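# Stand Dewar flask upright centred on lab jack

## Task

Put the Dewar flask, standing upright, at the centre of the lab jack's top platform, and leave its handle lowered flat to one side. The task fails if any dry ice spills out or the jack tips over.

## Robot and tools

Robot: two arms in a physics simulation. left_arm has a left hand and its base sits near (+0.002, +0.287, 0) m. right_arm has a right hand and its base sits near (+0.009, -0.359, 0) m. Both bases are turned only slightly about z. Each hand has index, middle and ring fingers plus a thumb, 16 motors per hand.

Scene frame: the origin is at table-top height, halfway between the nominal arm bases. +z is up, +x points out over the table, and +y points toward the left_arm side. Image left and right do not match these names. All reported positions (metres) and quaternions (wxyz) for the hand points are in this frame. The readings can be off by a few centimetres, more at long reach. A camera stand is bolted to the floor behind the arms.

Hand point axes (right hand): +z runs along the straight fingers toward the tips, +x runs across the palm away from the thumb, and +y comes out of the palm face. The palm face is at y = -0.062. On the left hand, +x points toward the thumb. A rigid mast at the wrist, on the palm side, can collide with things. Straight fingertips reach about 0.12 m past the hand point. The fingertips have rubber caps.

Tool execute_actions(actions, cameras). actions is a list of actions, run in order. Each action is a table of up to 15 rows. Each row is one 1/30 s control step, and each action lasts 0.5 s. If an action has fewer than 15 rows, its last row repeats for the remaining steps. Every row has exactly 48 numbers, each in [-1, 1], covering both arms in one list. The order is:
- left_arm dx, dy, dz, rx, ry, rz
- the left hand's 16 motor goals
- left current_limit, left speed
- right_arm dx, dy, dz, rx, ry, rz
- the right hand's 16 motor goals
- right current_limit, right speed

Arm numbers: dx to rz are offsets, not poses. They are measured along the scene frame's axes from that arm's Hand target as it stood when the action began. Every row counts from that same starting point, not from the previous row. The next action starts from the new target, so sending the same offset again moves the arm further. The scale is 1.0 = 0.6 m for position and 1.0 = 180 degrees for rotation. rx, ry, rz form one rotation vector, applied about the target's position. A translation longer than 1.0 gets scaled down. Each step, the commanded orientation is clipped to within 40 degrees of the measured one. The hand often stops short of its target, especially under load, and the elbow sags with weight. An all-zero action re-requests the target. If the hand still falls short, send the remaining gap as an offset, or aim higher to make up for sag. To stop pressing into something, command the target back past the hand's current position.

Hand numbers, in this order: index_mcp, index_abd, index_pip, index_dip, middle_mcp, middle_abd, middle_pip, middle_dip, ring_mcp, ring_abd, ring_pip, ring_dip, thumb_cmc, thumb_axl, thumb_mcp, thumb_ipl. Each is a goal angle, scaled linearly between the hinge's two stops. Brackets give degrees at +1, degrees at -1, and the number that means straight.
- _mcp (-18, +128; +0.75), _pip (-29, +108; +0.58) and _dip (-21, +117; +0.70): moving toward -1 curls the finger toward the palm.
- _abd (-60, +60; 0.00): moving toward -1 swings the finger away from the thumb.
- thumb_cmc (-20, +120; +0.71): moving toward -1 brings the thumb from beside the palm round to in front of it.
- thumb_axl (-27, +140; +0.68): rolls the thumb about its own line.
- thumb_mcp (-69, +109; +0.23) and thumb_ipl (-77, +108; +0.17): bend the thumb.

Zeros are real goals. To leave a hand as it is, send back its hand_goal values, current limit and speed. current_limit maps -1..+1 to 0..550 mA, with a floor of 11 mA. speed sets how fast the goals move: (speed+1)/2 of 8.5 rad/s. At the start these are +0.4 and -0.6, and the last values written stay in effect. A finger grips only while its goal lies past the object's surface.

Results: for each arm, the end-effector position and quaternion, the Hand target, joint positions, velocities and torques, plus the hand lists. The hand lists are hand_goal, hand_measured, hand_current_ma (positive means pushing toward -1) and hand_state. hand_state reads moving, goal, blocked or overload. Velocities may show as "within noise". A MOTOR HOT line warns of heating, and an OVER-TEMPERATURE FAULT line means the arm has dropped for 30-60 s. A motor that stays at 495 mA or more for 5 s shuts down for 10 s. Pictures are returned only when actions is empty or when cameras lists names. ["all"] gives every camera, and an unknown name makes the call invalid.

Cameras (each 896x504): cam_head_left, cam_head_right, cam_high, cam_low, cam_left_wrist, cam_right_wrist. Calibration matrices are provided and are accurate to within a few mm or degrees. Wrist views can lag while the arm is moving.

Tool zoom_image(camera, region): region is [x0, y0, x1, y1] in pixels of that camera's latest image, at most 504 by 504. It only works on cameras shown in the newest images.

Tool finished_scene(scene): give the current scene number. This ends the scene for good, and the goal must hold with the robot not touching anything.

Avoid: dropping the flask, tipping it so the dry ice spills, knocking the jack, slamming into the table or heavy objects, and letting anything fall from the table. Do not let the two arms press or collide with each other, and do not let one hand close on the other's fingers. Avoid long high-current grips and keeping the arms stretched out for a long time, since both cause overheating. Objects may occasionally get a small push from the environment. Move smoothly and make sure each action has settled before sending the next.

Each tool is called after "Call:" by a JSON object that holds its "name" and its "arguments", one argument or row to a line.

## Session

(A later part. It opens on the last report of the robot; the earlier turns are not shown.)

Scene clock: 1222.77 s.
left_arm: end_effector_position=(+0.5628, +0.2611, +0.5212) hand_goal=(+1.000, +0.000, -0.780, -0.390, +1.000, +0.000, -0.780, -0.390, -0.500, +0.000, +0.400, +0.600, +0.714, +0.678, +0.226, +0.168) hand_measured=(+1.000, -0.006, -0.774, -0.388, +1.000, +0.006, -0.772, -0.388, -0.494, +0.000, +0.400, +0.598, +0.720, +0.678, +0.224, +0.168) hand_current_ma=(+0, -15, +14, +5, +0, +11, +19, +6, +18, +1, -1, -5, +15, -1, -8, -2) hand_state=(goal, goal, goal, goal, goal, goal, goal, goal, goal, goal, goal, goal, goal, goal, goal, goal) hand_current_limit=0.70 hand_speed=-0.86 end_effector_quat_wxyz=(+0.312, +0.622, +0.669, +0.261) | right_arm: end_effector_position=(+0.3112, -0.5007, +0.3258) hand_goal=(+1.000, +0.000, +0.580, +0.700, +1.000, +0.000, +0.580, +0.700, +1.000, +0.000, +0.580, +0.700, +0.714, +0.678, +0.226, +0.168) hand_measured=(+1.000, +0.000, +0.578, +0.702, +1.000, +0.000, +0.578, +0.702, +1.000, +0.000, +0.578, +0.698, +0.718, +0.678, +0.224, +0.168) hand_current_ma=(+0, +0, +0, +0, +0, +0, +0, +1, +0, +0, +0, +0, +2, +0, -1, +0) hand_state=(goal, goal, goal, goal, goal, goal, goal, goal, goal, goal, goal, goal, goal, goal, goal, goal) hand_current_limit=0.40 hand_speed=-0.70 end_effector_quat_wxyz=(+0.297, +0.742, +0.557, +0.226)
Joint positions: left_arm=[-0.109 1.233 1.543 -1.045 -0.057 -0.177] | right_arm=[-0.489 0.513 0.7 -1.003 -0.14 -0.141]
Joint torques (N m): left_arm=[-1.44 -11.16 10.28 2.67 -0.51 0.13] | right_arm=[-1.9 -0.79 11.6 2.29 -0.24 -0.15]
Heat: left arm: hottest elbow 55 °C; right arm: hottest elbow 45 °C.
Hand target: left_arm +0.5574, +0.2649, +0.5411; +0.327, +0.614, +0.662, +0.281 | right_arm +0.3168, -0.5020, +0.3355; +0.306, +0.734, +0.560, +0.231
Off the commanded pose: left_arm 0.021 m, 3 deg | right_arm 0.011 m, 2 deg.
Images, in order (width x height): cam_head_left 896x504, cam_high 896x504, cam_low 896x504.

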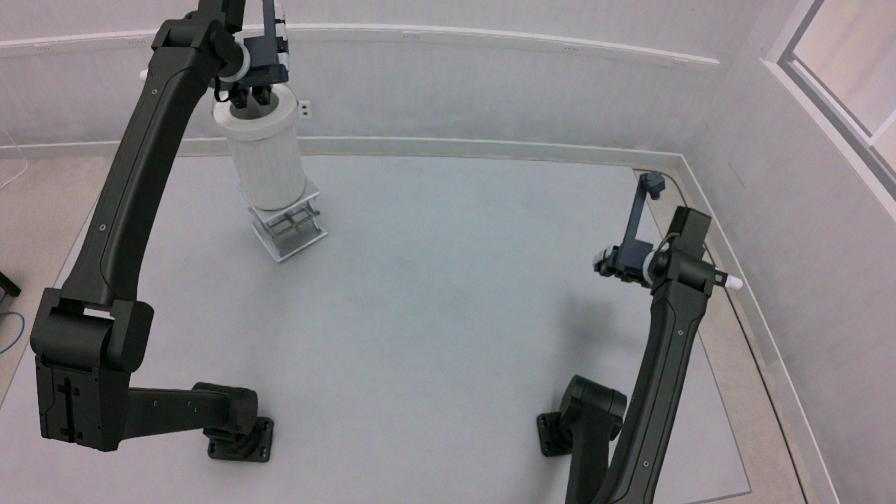

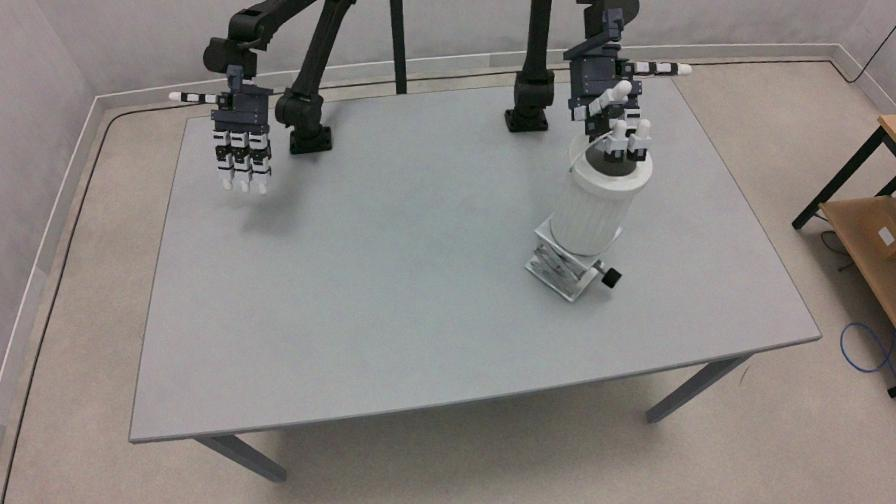

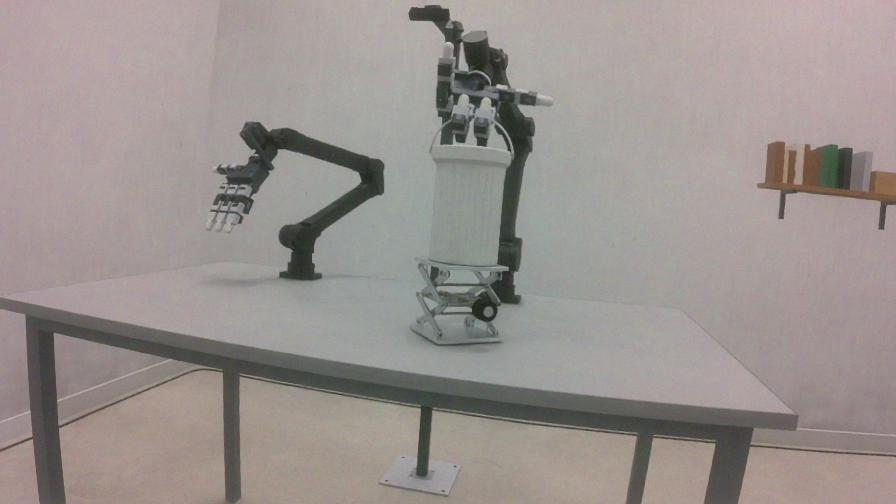

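Call:
{"name": "execute_actions", "arguments": {
  "actions": [
    [[0,-0.003,-0.012,0.015,0.015,0.006,1,0,-0.78,-0.39,1,0,-0.78,-0.39,-0.5,0,0.4,0.6,0.714,0.678,0.226,0.168,0.7,-0.86,0,0,0,0,0,0,1,0,0.58,0.7,1,0,0.58,0.7,1,0,0.58,0.7,0.714,0.678,0.226,0.168,0.4,-0.7]],
    [[0,-0.003,-0.008,0.015,0.015,0.006,1,0,-0.78,0.77,1,0,-0.78,0.77,-0.5,0,0.4,0.6,0.714,0.678,0.226,0.168,0.4,-0.7,0,0,0,0,0,0,1,0,0.58,0.7,1,0,0.58,0.7,1,0,0.58,0.7,0.714,0.678,0.226,0.168,0.4,-0.7]]
  ],
  "cameras": ["cam_low","cam_left_wrist"]
}}

Call:
{"name": "zoom_image", "arguments": {
  "camera": "cam_low",
  "region": [390, 60, 530, 260]
}}

Scene clock: 1236.20 s.
left_arm: end_effector_position=(+0.5543, +0.2684, +0.5040) hand_goal=(+1.000, +0.000, -0.780, +0.770, +1.000, +0.000, -0.780, +0.770, -0.500, +0.000, +0.400, +0.600, +0.714, +0.678, +0.226, +0.168) hand_measured=(+1.000, -0.004, -0.774, +0.768, +1.000, +0.002, -0.774, +0.768, -0.494, +0.000, +0.400, +0.598, +0.720, +0.678, +0.222, +0.168) hand_current_ma=(+0, -6, +14, -5, +0, +5, +15, -5, +18, +1, -1, -5, +15, -1, -11, -2) hand_state=(goal, goal, goal, goal, goal, goal, goal, goal, goal, goal, goal, goal, goal, goal, goal, goal) hand_current_limit=0.40 hand_speed=-0.70 end_effector_quat_wxyz=(+0.250, +0.626, +0.685, +0.276) | right_arm: end_effector_position=(+0.3112, -0.5007, +0.3258) hand_goal=(+1.000, +0.000, +0.580, +0.700, +1.000, +0.000, +0.580, +0.700, +1.000, +0.000, +0.580, +0.700, +0.714, +0.678, +0.226, +0.168) hand_measured=(+1.000, +0.000, +0.578, +0.702, +1.000, +0.000, +0.578, +0.702, +1.000, +0.000, +0.578, +0.698, +0.718, +0.678, +0.224, +0.168) hand_current_ma=(+0, +0, +0, +0, +0, +0, +0, +1, +0, +0, +0, +0, +2, +0, -1, +0) hand_state=(goal, goal, goal, goal, goal, goal, goal, goal, goal, goal, goal, goal, goal, goal, goal, goal) hand_current_limit=0.40 hand_speed=-0.70 end_effector_quat_wxyz=(+0.297, +0.742, +0.557, +0.226)
Joint positions: left_arm=[-0.132 1.241 1.545 -1.126 -0.169 -0.175] | right_arm=[-0.489 0.513 0.7 -1.003 -0.14 -0.141]
Joint torques (N m): left_arm=[-2.2 -8.41 14.24 1.06 -0.5 0.17] | right_arm=[-2.32 -0.62 11.71 2.37 -0.23 -0.15]
Heat: left arm: hottest elbow 54 °C; right arm: hottest elbow 45 °C.
Hand target: left_arm +0.5574, +0.2613, +0.5291; +0.261, +0.629, +0.674, +0.288 | right_arm +0.3168, -0.5020, +0.3355; +0.306, +0.734, +0.560, +0.231
Off the commanded pose: left_arm 0.026 m, 2 deg | right_arm 0.011 m, 2 deg.
camera_calibration:
cam_left_wrist: T_world_to_cam=[[-0.355172, -0.818112, -0.452268, 0.61553], [-0.934749, 0.305712, 0.181066, 0.291791], [-0.00986795, 0.487066, -0.873309, 0.438791], [0, 0, 0, 1]] pos_world=[0.4957, 0.200648, 0.608751]
Images, in order (width x height): cam_low 896x504, cam_left_wrist 896x504.

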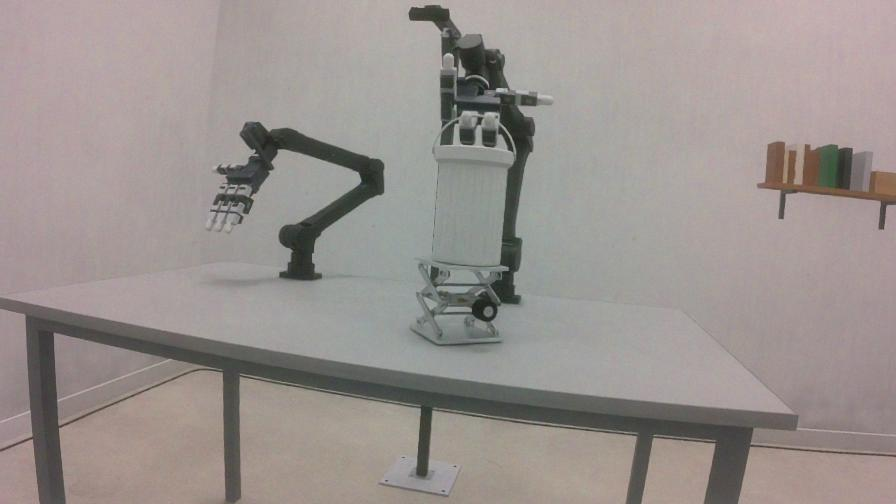

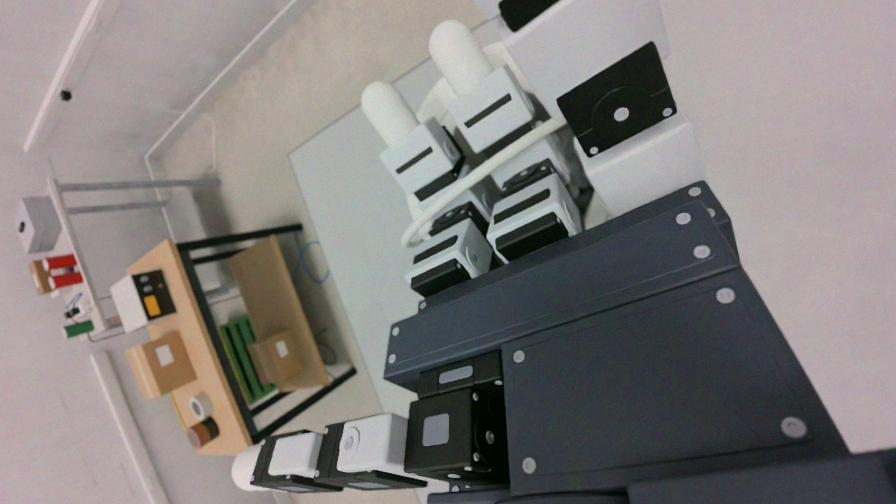

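Scaled by 2.520.

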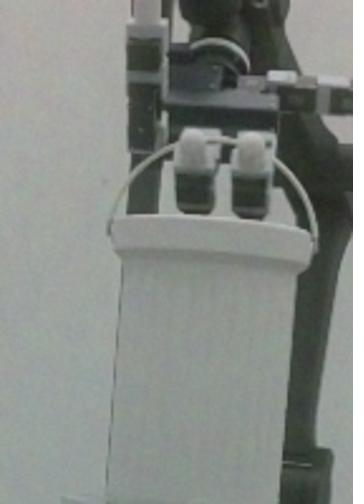

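Call:
{"name": "execute_actions", "arguments": {
  "actions": [
    [[0,0,0.008,0,0,0,1,0,-0.45,0.77,1,0,-0.45,0.77,-0.5,0,0.4,0.6,0.714,0.678,0.226,0.168,0.4,-0.7,0,0,0,0,0,0,1,0,0.58,0.7,1,0,0.58,0.7,1,0,0.58,0.7,0.714,0.678,0.226,0.168,0.4,-0.7]]
  ],
  "cameras": ["cam_low","cam_left_wrist","cam_high","cam_head_left"]
}}

Call:
{"name": "zoom_image", "arguments": {
  "camera": "cam_low",
  "region": [390, 100, 530, 300]
}}

Call:
{"name": "zoom_image", "arguments": {
  "camera": "cam_high",
  "region": [510, 90, 670, 290]
}}

Call:
{"name": "zoom_image", "arguments": {
  "camera": "cam_head_left",
  "region": [200, 80, 340, 240]
}}

Scene clock: 1243.30 s.
left_arm: end_effector_position=(+0.5530, +0.2686, +0.5034) hand_goal=(+1.000, +0.000, -0.450, +0.770, +1.000, +0.000, -0.450, +0.770, -0.500, +0.000, +0.400, +0.600, +0.714, +0.678, +0.226, +0.168) hand_measured=(+1.000, -0.004, -0.450, +0.768, +1.000, +0.002, -0.450, +0.768, -0.494, +0.000, +0.400, +0.598, +0.720, +0.678, +0.222, +0.168) hand_current_ma=(+0, -6, +0, -5, +0, +5, +0, -5, +18, +1, -1, -5, +15, -1, -11, -2) hand_state=(goal, goal, goal, goal, goal, goal, goal, goal, goal, goal, goal, goal, goal, goal, goal, goal) hand_current_limit=0.40 hand_speed=-0.70 end_effector_quat_wxyz=(+0.247, +0.627, +0.686, +0.274) | right_arm: end_effector_position=(+0.3112, -0.5007, +0.3258) hand_goal=(+1.000, +0.000, +0.580, +0.700, +1.000, +0.000, +0.580, +0.700, +1.000, +0.000, +0.580, +0.700, +0.714, +0.678, +0.226, +0.168) hand_measured=(+1.000, +0.000, +0.578, +0.702, +1.000, +0.000, +0.578, +0.702, +1.000, +0.000, +0.578, +0.698, +0.718, +0.678, +0.224, +0.168) hand_current_ma=(+0, +0, +0, +0, +0, +0, +0, +1, +0, +0, +0, +0, +2, +0, -1, +0) hand_state=(goal, goal, goal, goal, goal, goal, goal, goal, goal, goal, goal, goal, goal, goal, goal, goal) hand_current_limit=0.40 hand_speed=-0.70 end_effector_quat_wxyz=(+0.297, +0.742, +0.557, +0.226)
Joint positions: left_arm=[-0.132 1.241 1.548 -1.137 -0.169 -0.175] | right_arm=[-0.489 0.513 0.7 -1.003 -0.14 -0.141]
Joint torques (N m): left_arm=[-2.32 -8.12 15.15 1.07 -0.49 0.18] | right_arm=[-1.85 -1.03 11.6 2.35 -0.21 -0.16]
Heat: left arm: hottest elbow 54 °C; right arm: hottest elbow 45 °C.
Hand target: left_arm +0.5574, +0.2613, +0.5339; +0.261, +0.629, +0.674, +0.288 | right_arm +0.3168, -0.5020, +0.3355; +0.306, +0.734, +0.560, +0.231
Off the commanded pose: left_arm 0.032 m, 3 deg | right_arm 0.011 m, 2 deg.
camera_calibration:
cam_left_wrist: T_world_to_cam=[[-0.358658, -0.817573, -0.450488, 0.615879], [-0.933324, 0.305568, 0.188507, 0.286131], [-0.0164634, 0.48806, -0.872655, 0.44123], [0, 0, 0, 1]] pos_world=[0.495207, 0.200747, 0.60855]
Images, in order (width x height): cam_head_left 896x504, cam_high 896x504, cam_low 896x504, cam_left_wrist 896x504.

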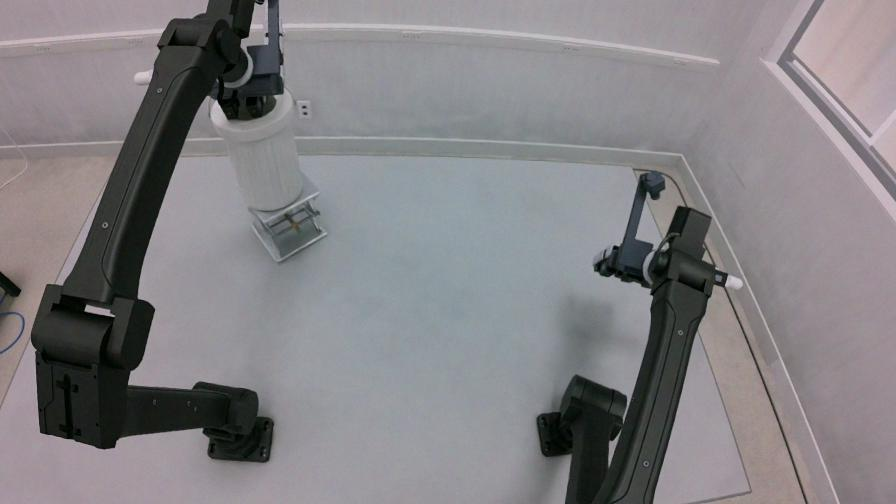

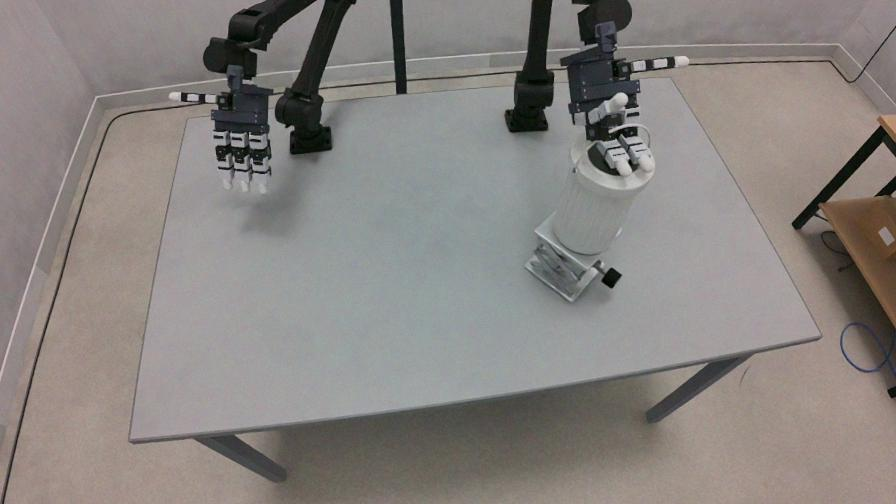

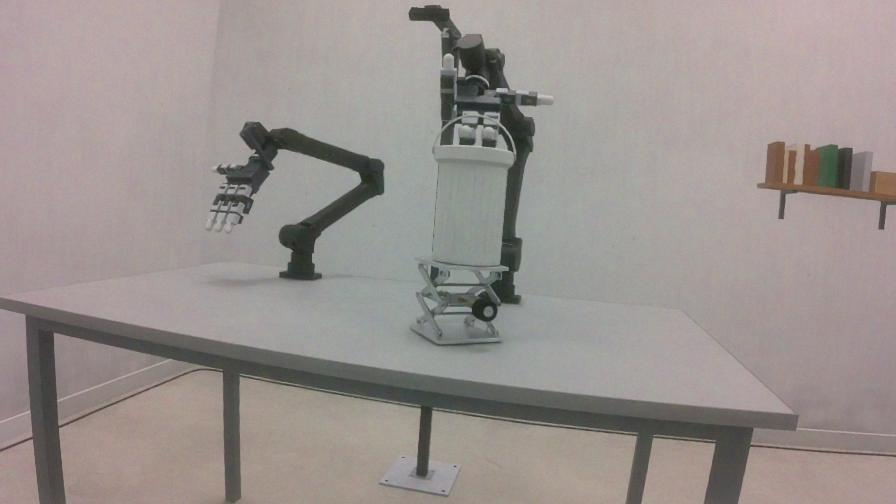

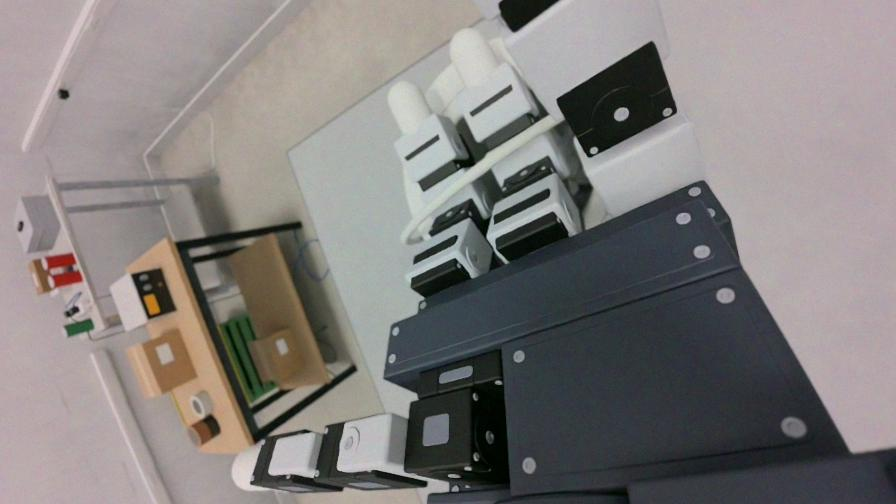

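Scaled by 2.520.

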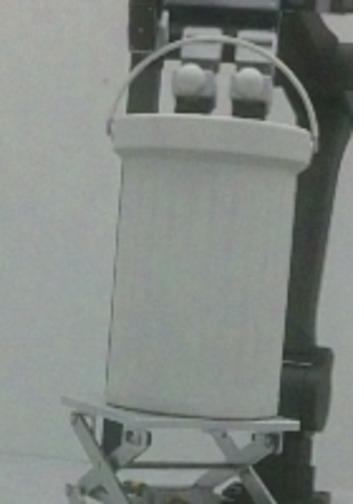

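Scaled by 2.520.

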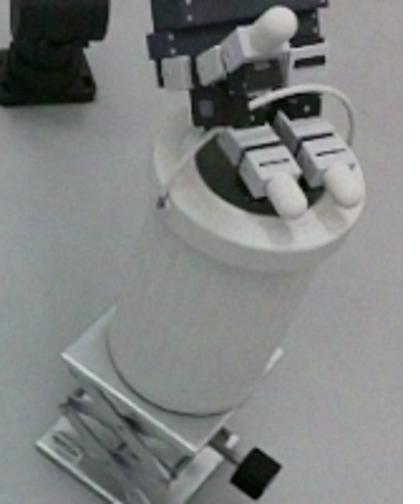

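Scaled by 3.150.

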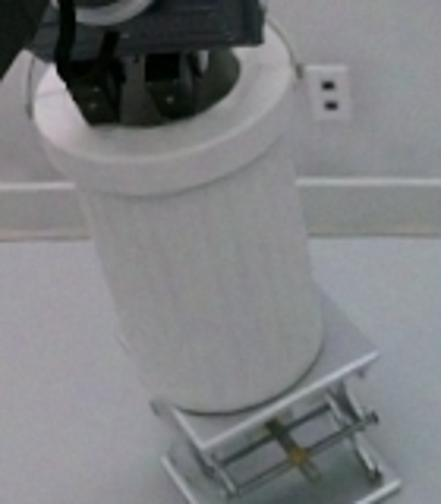

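Call:
{"name": "execute_actions", "arguments": {
  "actions": [
    [[0,-0.005,0,0,0,0,1,0,-0.78,-0.39,1,0,-0.78,-0.39,-0.5,0,0.4,0.6,0.714,0.678,0.226,0.168,0.7,-0.86,0,0,0,0,0,0,1,0,0.58,0.7,1,0,0.58,0.7,1,0,0.58,0.7,0.714,0.678,0.226,0.168,0.4,-0.7]],
    [[0.004,-0.005,0.02,0,0,0,1,0,-0.78,-0.39,1,0,-0.78,-0.39,-0.5,0,0.4,0.6,0.714,0.678,0.226,0.168,0.7,-0.86,0,0,0,0,0,0,1,0,0.58,0.7,1,0,0.58,0.7,1,0,0.58,0.7,0.714,0.678,0.226,0.168,0.4,-0.7]],
    [[0.004,-0.005,0.03,0,0,0,1,0,-0.78,-0.39,1,0,-0.78,-0.39,-0.5,0,0.4,0.6,0.714,0.678,0.226,0.168,0.7,-0.86,0,0,0,0,0,0,1,0,0.58,0.7,1,0,0.58,0.7,1,0,0.58,0.7,0.714,0.678,0.226,0.168,0.4,-0.7]]
  ],
  "cameras": ["cam_low","cam_left_wrist","cam_high","cam_head_left"]
}}

Call:
{"name": "zoom_image", "arguments": {
  "camera": "cam_low",
  "region": [390, 100, 530, 300]
}}

Scene clock: 1269.13 s.
left_arm: end_effector_position=(+0.5617, +0.2620, +0.5202) hand_goal=(+1.000, +0.000, -0.780, -0.390, +1.000, +0.000, -0.780, -0.390, -0.500, +0.000, +0.400, +0.600, +0.714, +0.678, +0.226, +0.168) hand_measured=(+1.000, -0.004, -0.774, -0.388, +1.000, +0.004, -0.772, -0.388, -0.494, +0.000, +0.400, +0.598, +0.720, +0.678, +0.222, +0.168) hand_current_ma=(+0, -6, +17, +6, +0, +9, +22, +6, +18, +1, -1, -5, +15, -1, -11, -2) hand_state=(goal, goal, goal, goal, goal, goal, goal, goal, goal, goal, goal, goal, goal, goal, goal, goal) hand_current_limit=0.70 hand_speed=-0.86 end_effector_quat_wxyz=(+0.232, +0.635, +0.686, +0.270) | right_arm: end_effector_position=(+0.3112, -0.5007, +0.3258) hand_goal=(+1.000, +0.000, +0.580, +0.700, +1.000, +0.000, +0.580, +0.700, +1.000, +0.000, +0.580, +0.700, +0.714, +0.678, +0.226, +0.168) hand_measured=(+1.000, +0.000, +0.578, +0.702, +1.000, +0.000, +0.578, +0.702, +1.000, +0.000, +0.578, +0.698, +0.718, +0.678, +0.224, +0.168) hand_current_ma=(+0, +0, +0, +0, +0, +0, +0, +1, +0, +0, +0, +0, +2, +0, -1, +0) hand_state=(goal, goal, goal, goal, goal, goal, goal, goal, goal, goal, goal, goal, goal, goal, goal, goal) hand_current_limit=0.40 hand_speed=-0.70 end_effector_quat_wxyz=(+0.297, +0.742, +0.557, +0.226)
Joint positions: left_arm=[-0.145 1.295 1.658 -1.226 -0.184 -0.175] | right_arm=[-0.489 0.513 0.7 -1.003 -0.14 -0.141]
Joint torques (N m): left_arm=[-2.73 -9.7 15.88 1.28 -0.47 0.01] | right_arm=[-1.67 -0.21 11.69 2.33 -0.22 -0.14]
Heat: left arm: hottest elbow 55 °C; right arm: hottest elbow 45 °C.
Hand target: left_arm +0.5622, +0.2523, +0.5639; +0.261, +0.629, +0.674, +0.288 | right_arm +0.3168, -0.5020, +0.3355; +0.306, +0.734, +0.560, +0.231
Off the commanded pose: left_arm 0.045 m, 4 deg | right_arm 0.011 m, 2 deg.
camera_calibration:
cam_left_wrist: T_world_to_cam=[[-0.375088, -0.808831, -0.452882, 0.629354], [-0.926098, 0.305541, 0.221332, 0.272001], [-0.0406464, 0.502432, -0.863661, 0.464346], [0, 0, 0, 1]] pos_world=[0.506837, 0.192631, 0.625857]
Images, in order (width x height): cam_head_left 896x504, cam_high 896x504, cam_low 896x504, cam_left_wrist 896x504.

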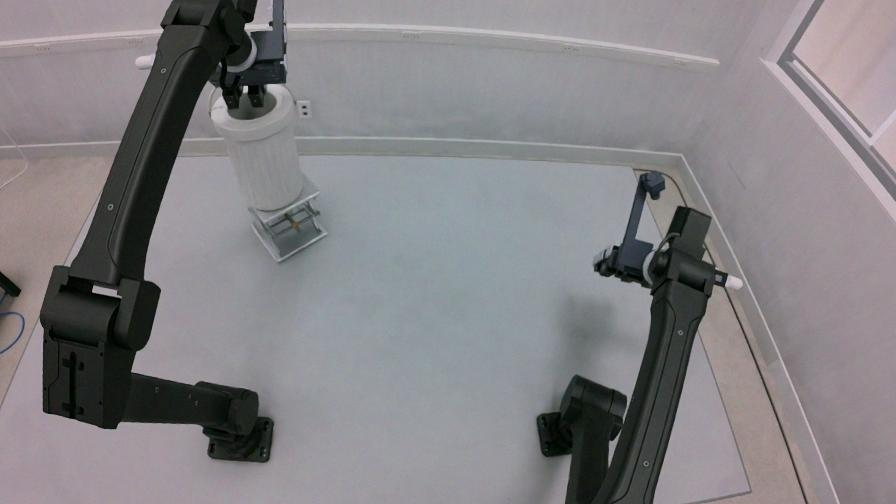

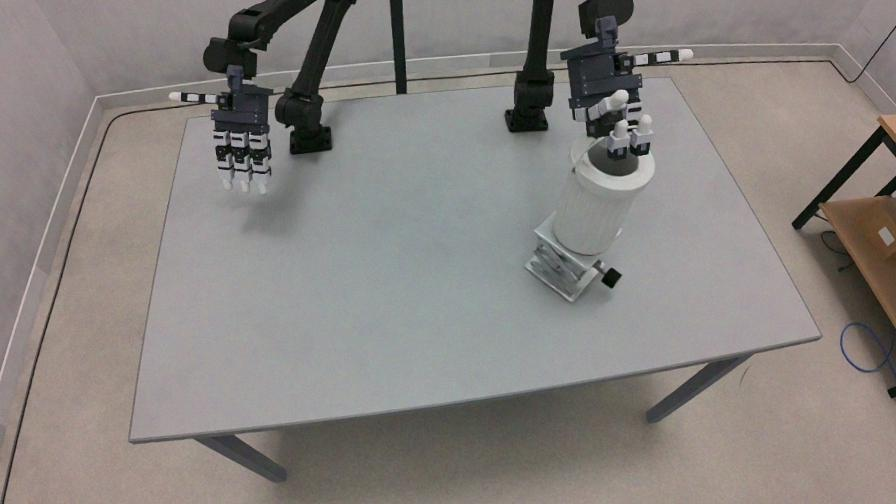

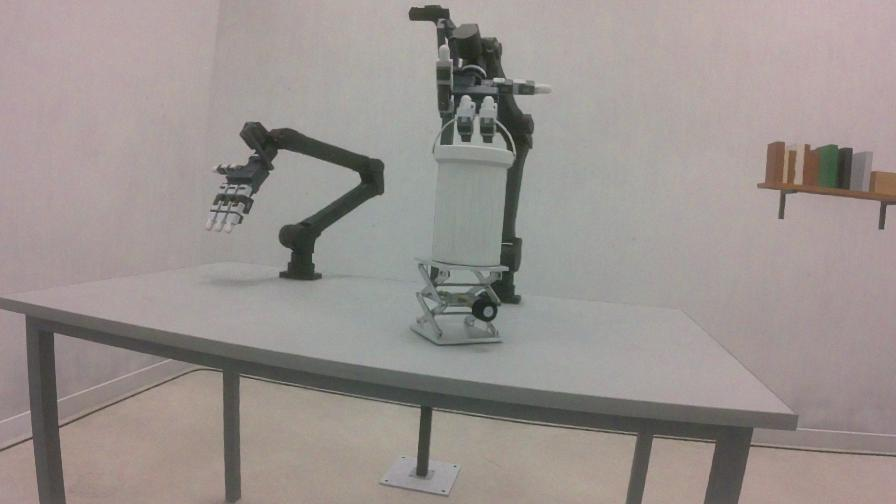

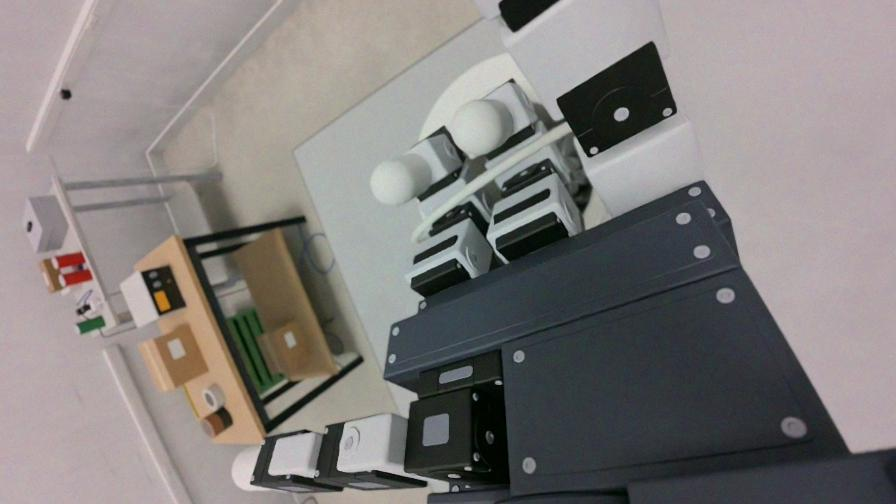

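Scaled by 2.520.

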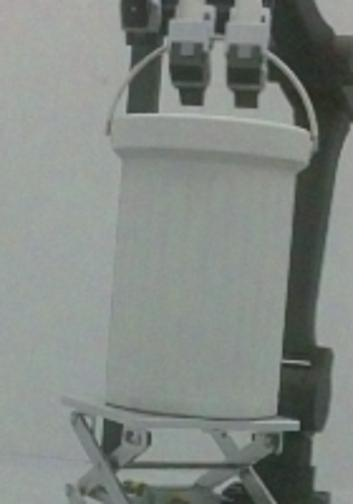

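Call:
{"name": "execute_actions", "arguments": {
  "actions": [
    [[0.003,0.003,0.03,0,0,0,1,0,-0.78,-0.39,1,0,-0.78,-0.39,-0.5,0,0.4,0.6,0.714,0.678,0.226,0.168,0.7,-0.86,0,0,0,0,0,0,1,0,0.58,0.7,1,0,0.58,0.7,1,0,0.58,0.7,0.714,0.678,0.226,0.168,0.4,-0.7]],
    [[0.003,0,0.025,0,0,0,1,0,-0.78,-0.39,1,0,-0.78,-0.39,-0.5,0,0.4,0.6,0.714,0.678,0.226,0.168,0.7,-0.86,0,0,0,0,0,0,1,0,0.58,0.7,1,0,0.58,0.7,1,0,0.58,0.7,0.714,0.678,0.226,0.168,0.4,-0.7]]
  ],
  "cameras": ["cam_low","cam_left_wrist"]
}}

Call:
{"name": "zoom_image", "arguments": {
  "camera": "cam_low",
  "region": [390, 100, 530, 300]
}}

Scene clock: 1276.83 s.
left_arm: end_effector_position=(+0.5721, +0.2599, +0.5200) hand_goal=(+1.000, +0.000, -0.780, -0.390, +1.000, +0.000, -0.780, -0.390, -0.500, +0.000, +0.400, +0.600, +0.714, +0.678, +0.226, +0.168) hand_measured=(+1.000, -0.010, -0.772, -0.388, +1.000, +0.006, -0.770, -0.388, -0.494, +0.000, +0.400, +0.598, +0.720, +0.678, +0.222, +0.168) hand_current_ma=(+0, -24, +18, +6, +0, +13, +24, +6, +18, +1, -1, -5, +15, -1, -11, -2) hand_state=(goal, goal, goal, goal, goal, goal, goal, goal, goal, goal, goal, goal, goal, goal, goal, goal) hand_current_limit=0.70 hand_speed=-0.86 end_effector_quat_wxyz=(+0.208, +0.644, +0.692, +0.252) | right_arm: end_effector_position=(+0.3112, -0.5007, +0.3258) hand_goal=(+1.000, +0.000, +0.580, +0.700, +1.000, +0.000, +0.580, +0.700, +1.000, +0.000, +0.580, +0.700, +0.714, +0.678, +0.226, +0.168) hand_measured=(+1.000, +0.000, +0.578, +0.702, +1.000, +0.000, +0.578, +0.702, +1.000, +0.000, +0.578, +0.698, +0.718, +0.678, +0.224, +0.168) hand_current_ma=(+0, +0, +0, +0, +0, +0, +0, +1, +0, +0, +0, +0, +2, +0, -1, +0) hand_state=(goal, goal, goal, goal, goal, goal, goal, goal, goal, goal, goal, goal, goal, goal, goal, goal) hand_current_limit=0.40 hand_speed=-0.70 end_effector_quat_wxyz=(+0.297, +0.742, +0.557, +0.226)
Joint positions: left_arm=[-0.145 1.358 1.755 -1.324 -0.181 -0.177] | right_arm=[-0.489 0.513 0.7 -1.003 -0.14 -0.141]
Joint torques (N m): left_arm=[-2.02 -12.81 18.14 1.55 -0.44 0.07] | right_arm=[-1.9 -0.5 11.66 2.22 -0.2 -0.15]
Heat: left arm: hottest elbow 54 °C; right arm: hottest elbow 45 °C.
Hand target: left_arm +0.5658, +0.2541, +0.5969; +0.261, +0.629, +0.674, +0.288 | right_arm +0.3168, -0.5020, +0.3355; +0.306, +0.734, +0.560, +0.231
Off the commanded pose: left_arm 0.077 m, 8 deg | right_arm 0.011 m, 2 deg.
camera_calibration:
cam_left_wrist: T_world_to_cam=[[-0.404058, -0.805289, -0.433874, 0.637212], [-0.909772, 0.304451, 0.282178, 0.241592], [-0.0951418, 0.508742, -0.855645, 0.491137], [0, 0, 0, 1]] pos_world=[0.523992, 0.189725, 0.628537]
Images, in order (width x height): cam_low 896x504, cam_left_wrist 896x504.

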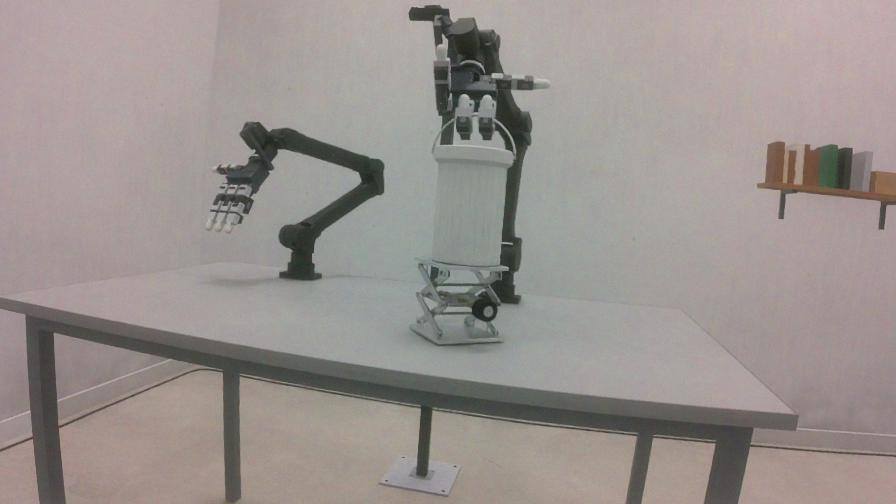

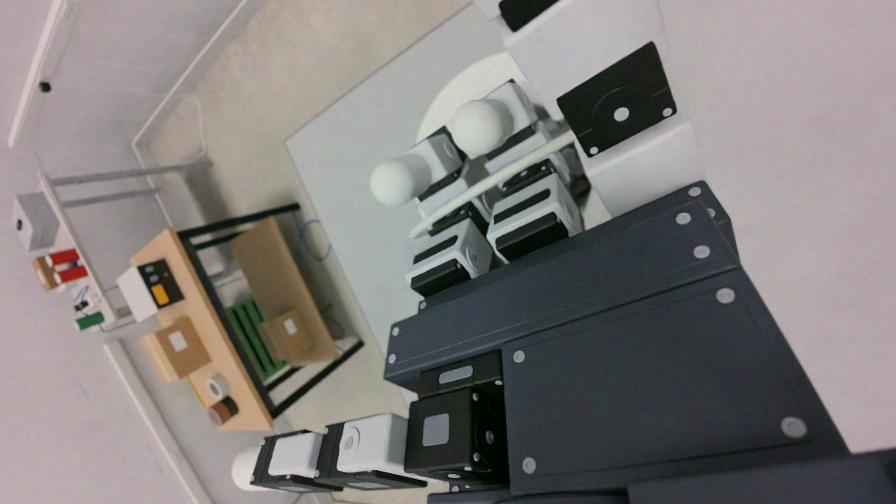

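Scaled by 2.520.

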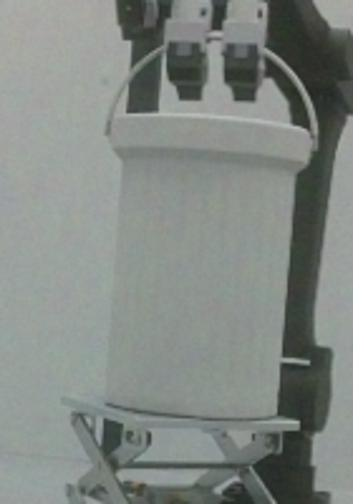

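Call:
{"name": "execute_actions", "arguments": {
  "actions": [
    [[0.0,0,0.025,0,0,0,1,0,-0.78,-0.39,1,0,-0.78,-0.39,-0.5,0,0.4,0.6,0.714,0.678,0.226,0.168,0.7,-0.86,0,0,0,0,0,0,1,0,0.58,0.7,1,0,0.58,0.7,1,0,0.58,0.7,0.714,0.678,0.226,0.168,0.4,-0.7]]
  ],
  "cameras": ["cam_low","cam_high","cam_head_left"]
}}

Call:
{"name": "zoom_image", "arguments": {
  "camera": "cam_low",
  "region": [390, 200, 530, 300]
}}

Call:
{"name": "zoom_image", "arguments": {
  "camera": "cam_high",
  "region": [510, 90, 670, 290]
}}

Call:
{"name": "zoom_image", "arguments": {
  "camera": "cam_head_left",
  "region": [200, 80, 340, 240]
}}

Scene clock: 1283.00 s.
left_arm: end_effector_position=(+0.5752, +0.2582, +0.5192) hand_goal=(+1.000, +0.000, -0.780, -0.390, +1.000, +0.000, -0.780, -0.390, -0.500, +0.000, +0.400, +0.600, +0.714, +0.678, +0.226, +0.168) hand_measured=(+1.000, -0.016, -0.768, -0.388, +1.000, +0.006, -0.772, -0.388, -0.494, +0.000, +0.400, +0.598, +0.720, +0.678, +0.222, +0.168) hand_current_ma=(+0, -40, +32, +6, +0, +12, +22, +6, +18, +1, -1, -5, +15, -1, -11, -2) hand_state=(goal, goal, goal, goal, goal, goal, goal, goal, goal, goal, goal, goal, goal, goal, goal, goal) hand_current_limit=0.70 hand_speed=-0.86 end_effector_quat_wxyz=(+0.197, +0.648, +0.694, +0.242) | right_arm: end_effector_position=(+0.3112, -0.5007, +0.3258) hand_goal=(+1.000, +0.000, +0.580, +0.700, +1.000, +0.000, +0.580, +0.700, +1.000, +0.000, +0.580, +0.700, +0.714, +0.678, +0.226, +0.168) hand_measured=(+1.000, +0.000, +0.578, +0.702, +1.000, +0.000, +0.578, +0.702, +1.000, +0.000, +0.578, +0.698, +0.718, +0.678, +0.224, +0.168) hand_current_ma=(+0, +0, +0, +0, +0, +0, +0, +1, +0, +0, +0, +0, +2, +0, -1, +0) hand_state=(goal, goal, goal, goal, goal, goal, goal, goal, goal, goal, goal, goal, goal, goal, goal, goal) hand_current_limit=0.40 hand_speed=-0.70 end_effector_quat_wxyz=(+0.297, +0.742, +0.557, +0.226)
Joint positions: left_arm=[-0.147 1.384 1.796 -1.37 -0.178 -0.18] | right_arm=[-0.489 0.513 0.7 -1.003 -0.14 -0.141]
Joint torques (N m): left_arm=[-2.14 -14.27 19.08 1.7 -0.57 0.1] | right_arm=[-2.26 -0.67 11.55 2.28 -0.22 -0.12]
Heat: left arm: hottest elbow 54 °C; right arm: hottest elbow 45 °C.
Hand target: left_arm +0.5658, +0.2541, +0.6119; +0.261, +0.629, +0.674, +0.288 | right_arm +0.3168, -0.5020, +0.3355; +0.306, +0.734, +0.560, +0.231
Off the commanded pose: left_arm 0.093 m, 10 deg | right_arm 0.011 m, 2 deg.
Images, in order (width x height): cam_head_left 896x504, cam_high 896x504, cam_low 896x504.

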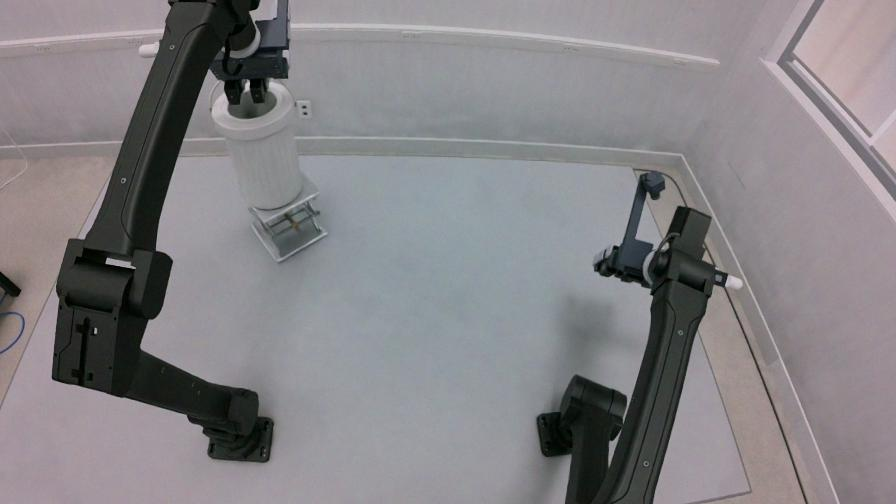

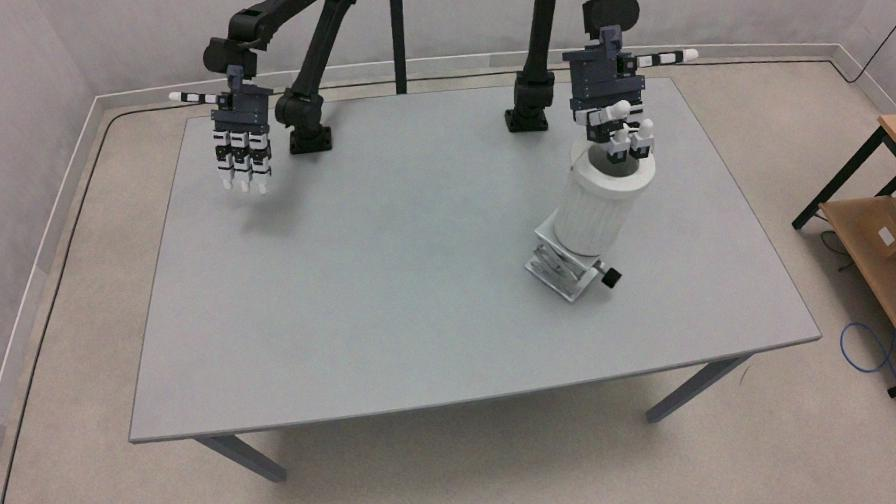

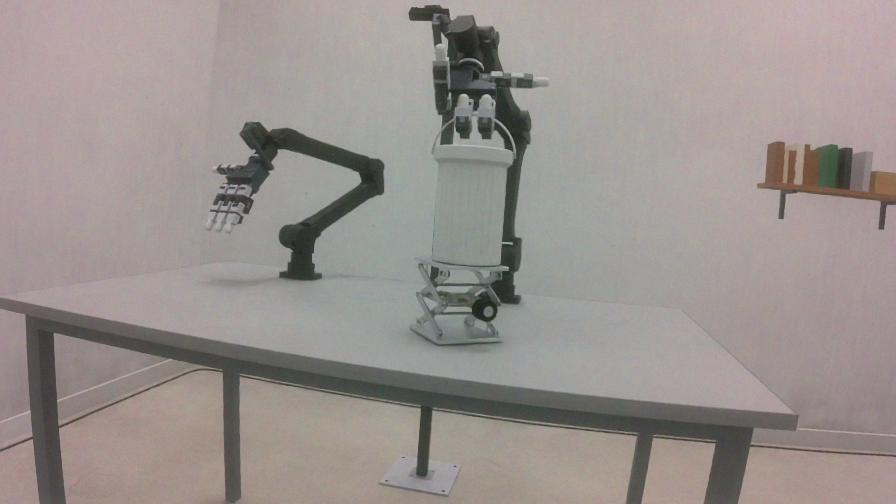

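Scaled by 3.600.

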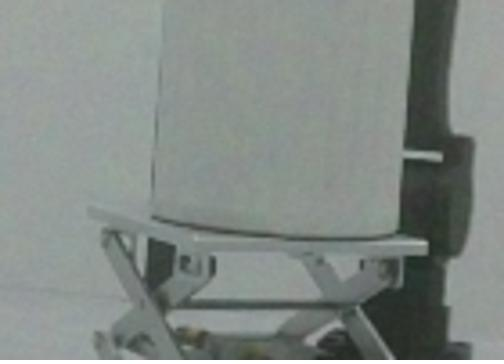

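Scaled by 2.520.

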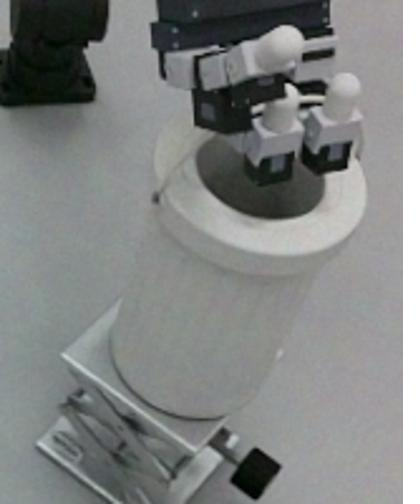

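Scaled by 3.150.

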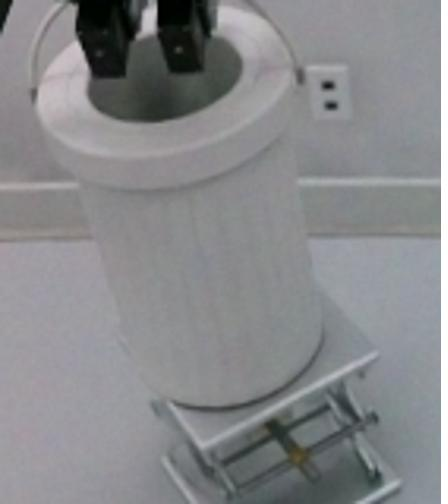

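Call:
{"name": "execute_actions", "arguments": {
  "actions": [
    [[-0.008,-0.012,0.02,0,0,0,1,0,-0.78,-0.39,1,0,-0.78,-0.39,-0.5,0,0.4,0.6,0.714,0.678,0.226,0.168,0.7,-0.86,0,0,0,0,0,0,1,0,0.58,0.7,1,0,0.58,0.7,1,0,0.58,0.7,0.714,0.678,0.226,0.168,0.4,-0.7]]
  ],
  "cameras": ["cam_low","cam_high","cam_head_left"]
}}

Call:
{"name": "zoom_image", "arguments": {
  "camera": "cam_low",
  "region": [390, 200, 530, 300]
}}

Call:
{"name": "zoom_image", "arguments": {
  "camera": "cam_high",
  "region": [510, 90, 670, 290]
}}

Call:
{"name": "zoom_image", "arguments": {
  "camera": "cam_head_left",
  "region": [200, 80, 340, 240]
}}

Scene clock: 1289.50 s.
left_arm: end_effector_position=(+0.5729, +0.2520, +0.5194) hand_goal=(+1.000, +0.000, -0.780, -0.390, +1.000, +0.000, -0.780, -0.390, -0.500, +0.000, +0.400, +0.600, +0.714, +0.678, +0.226, +0.168) hand_measured=(+1.000, -0.016, -0.768, -0.388, +1.000, +0.010, -0.772, -0.388, -0.494, +0.000, +0.400, +0.598, +0.720, +0.678, +0.222, +0.168) hand_current_ma=(+0, -41, +33, +6, +0, +23, +22, +6, +18, +1, -1, -5, +15, -1, -11, -2) hand_state=(goal, goal, goal, goal, goal, goal, goal, goal, goal, goal, goal, goal, goal, goal, goal, goal) hand_current_limit=0.70 hand_speed=-0.86 end_effector_quat_wxyz=(+0.189, +0.652, +0.696, +0.234) | right_arm: end_effector_position=(+0.3112, -0.5007, +0.3258) hand_goal=(+1.000, +0.000, +0.580, +0.700, +1.000, +0.000, +0.580, +0.700, +1.000, +0.000, +0.580, +0.700, +0.714, +0.678, +0.226, +0.168) hand_measured=(+1.000, +0.000, +0.578, +0.702, +1.000, +0.000, +0.578, +0.702, +1.000, +0.000, +0.578, +0.698, +0.718, +0.678, +0.224, +0.168) hand_current_ma=(+0, +0, +0, +0, +0, +0, +0, +1, +0, +0, +0, +0, +2, +0, -1, +0) hand_state=(goal, goal, goal, goal, goal, goal, goal, goal, goal, goal, goal, goal, goal, goal, goal, goal) hand_current_limit=0.40 hand_speed=-0.70 end_effector_quat_wxyz=(+0.297, +0.742, +0.557, +0.226)
Joint positions: left_arm=[-0.161 1.396 1.824 -1.412 -0.181 -0.191] | right_arm=[-0.489 0.513 0.7 -1.003 -0.14 -0.141]
Joint torques (N m): left_arm=[-2.43 -14.86 19.88 1.84 -0.96 0.05] | right_arm=[-1.73 -0.73 11.63 2.33 -0.18 -0.13]
Heat: left arm: hottest elbow 56 °C; right arm: hottest elbow 45 °C.
Hand target: left_arm +0.5610, +0.2469, +0.6239; +0.261, +0.629, +0.674, +0.288 | right_arm +0.3168, -0.5020, +0.3355; +0.306, +0.734, +0.560, +0.231
Off the commanded pose: left_arm 0.105 m, 11 deg | right_arm 0.011 m, 2 deg.
Images, in order (width x height): cam_head_left 896x504, cam_high 896x504, cam_low 896x504.

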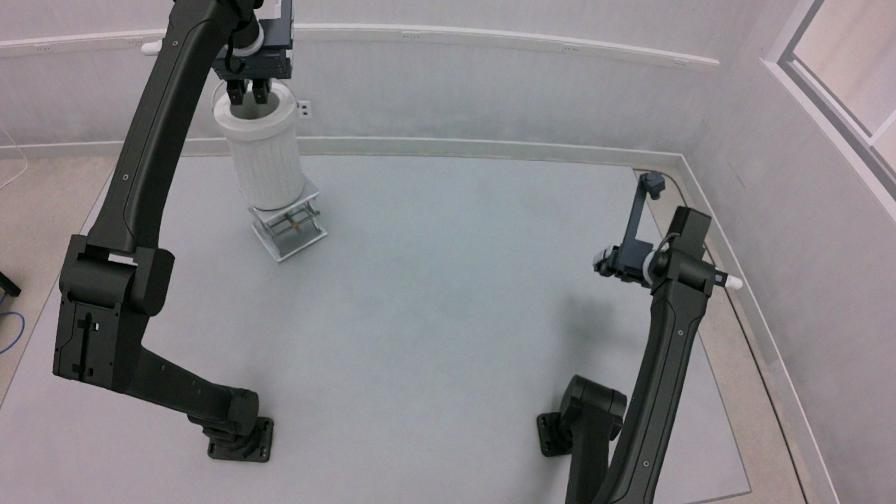

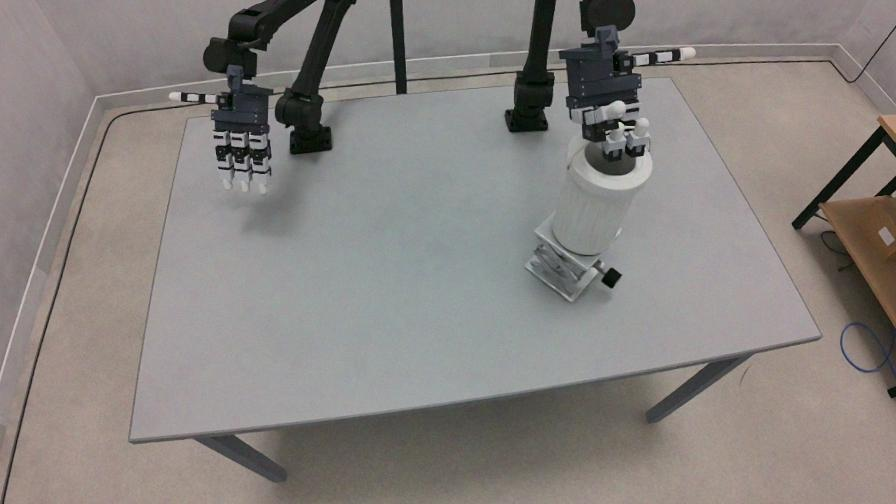

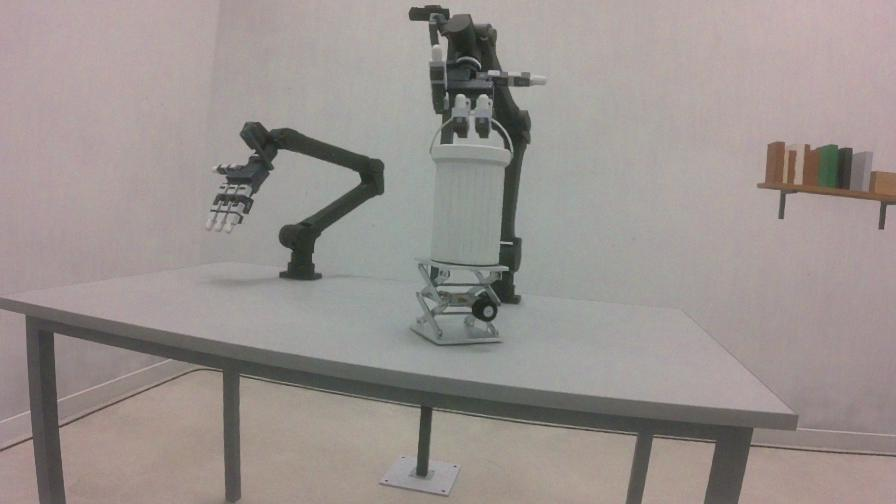

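Scaled by 3.600.

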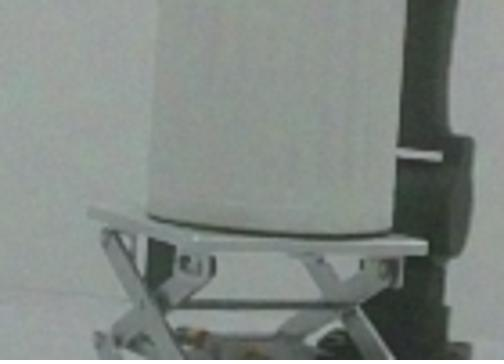

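Scaled by 2.520.

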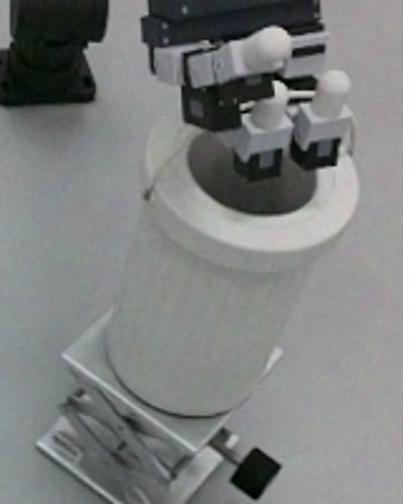

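Scaled by 3.150.

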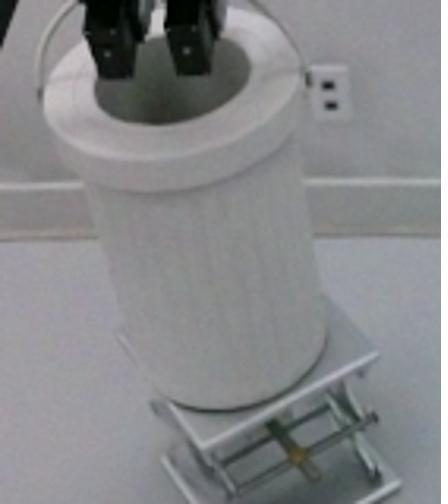

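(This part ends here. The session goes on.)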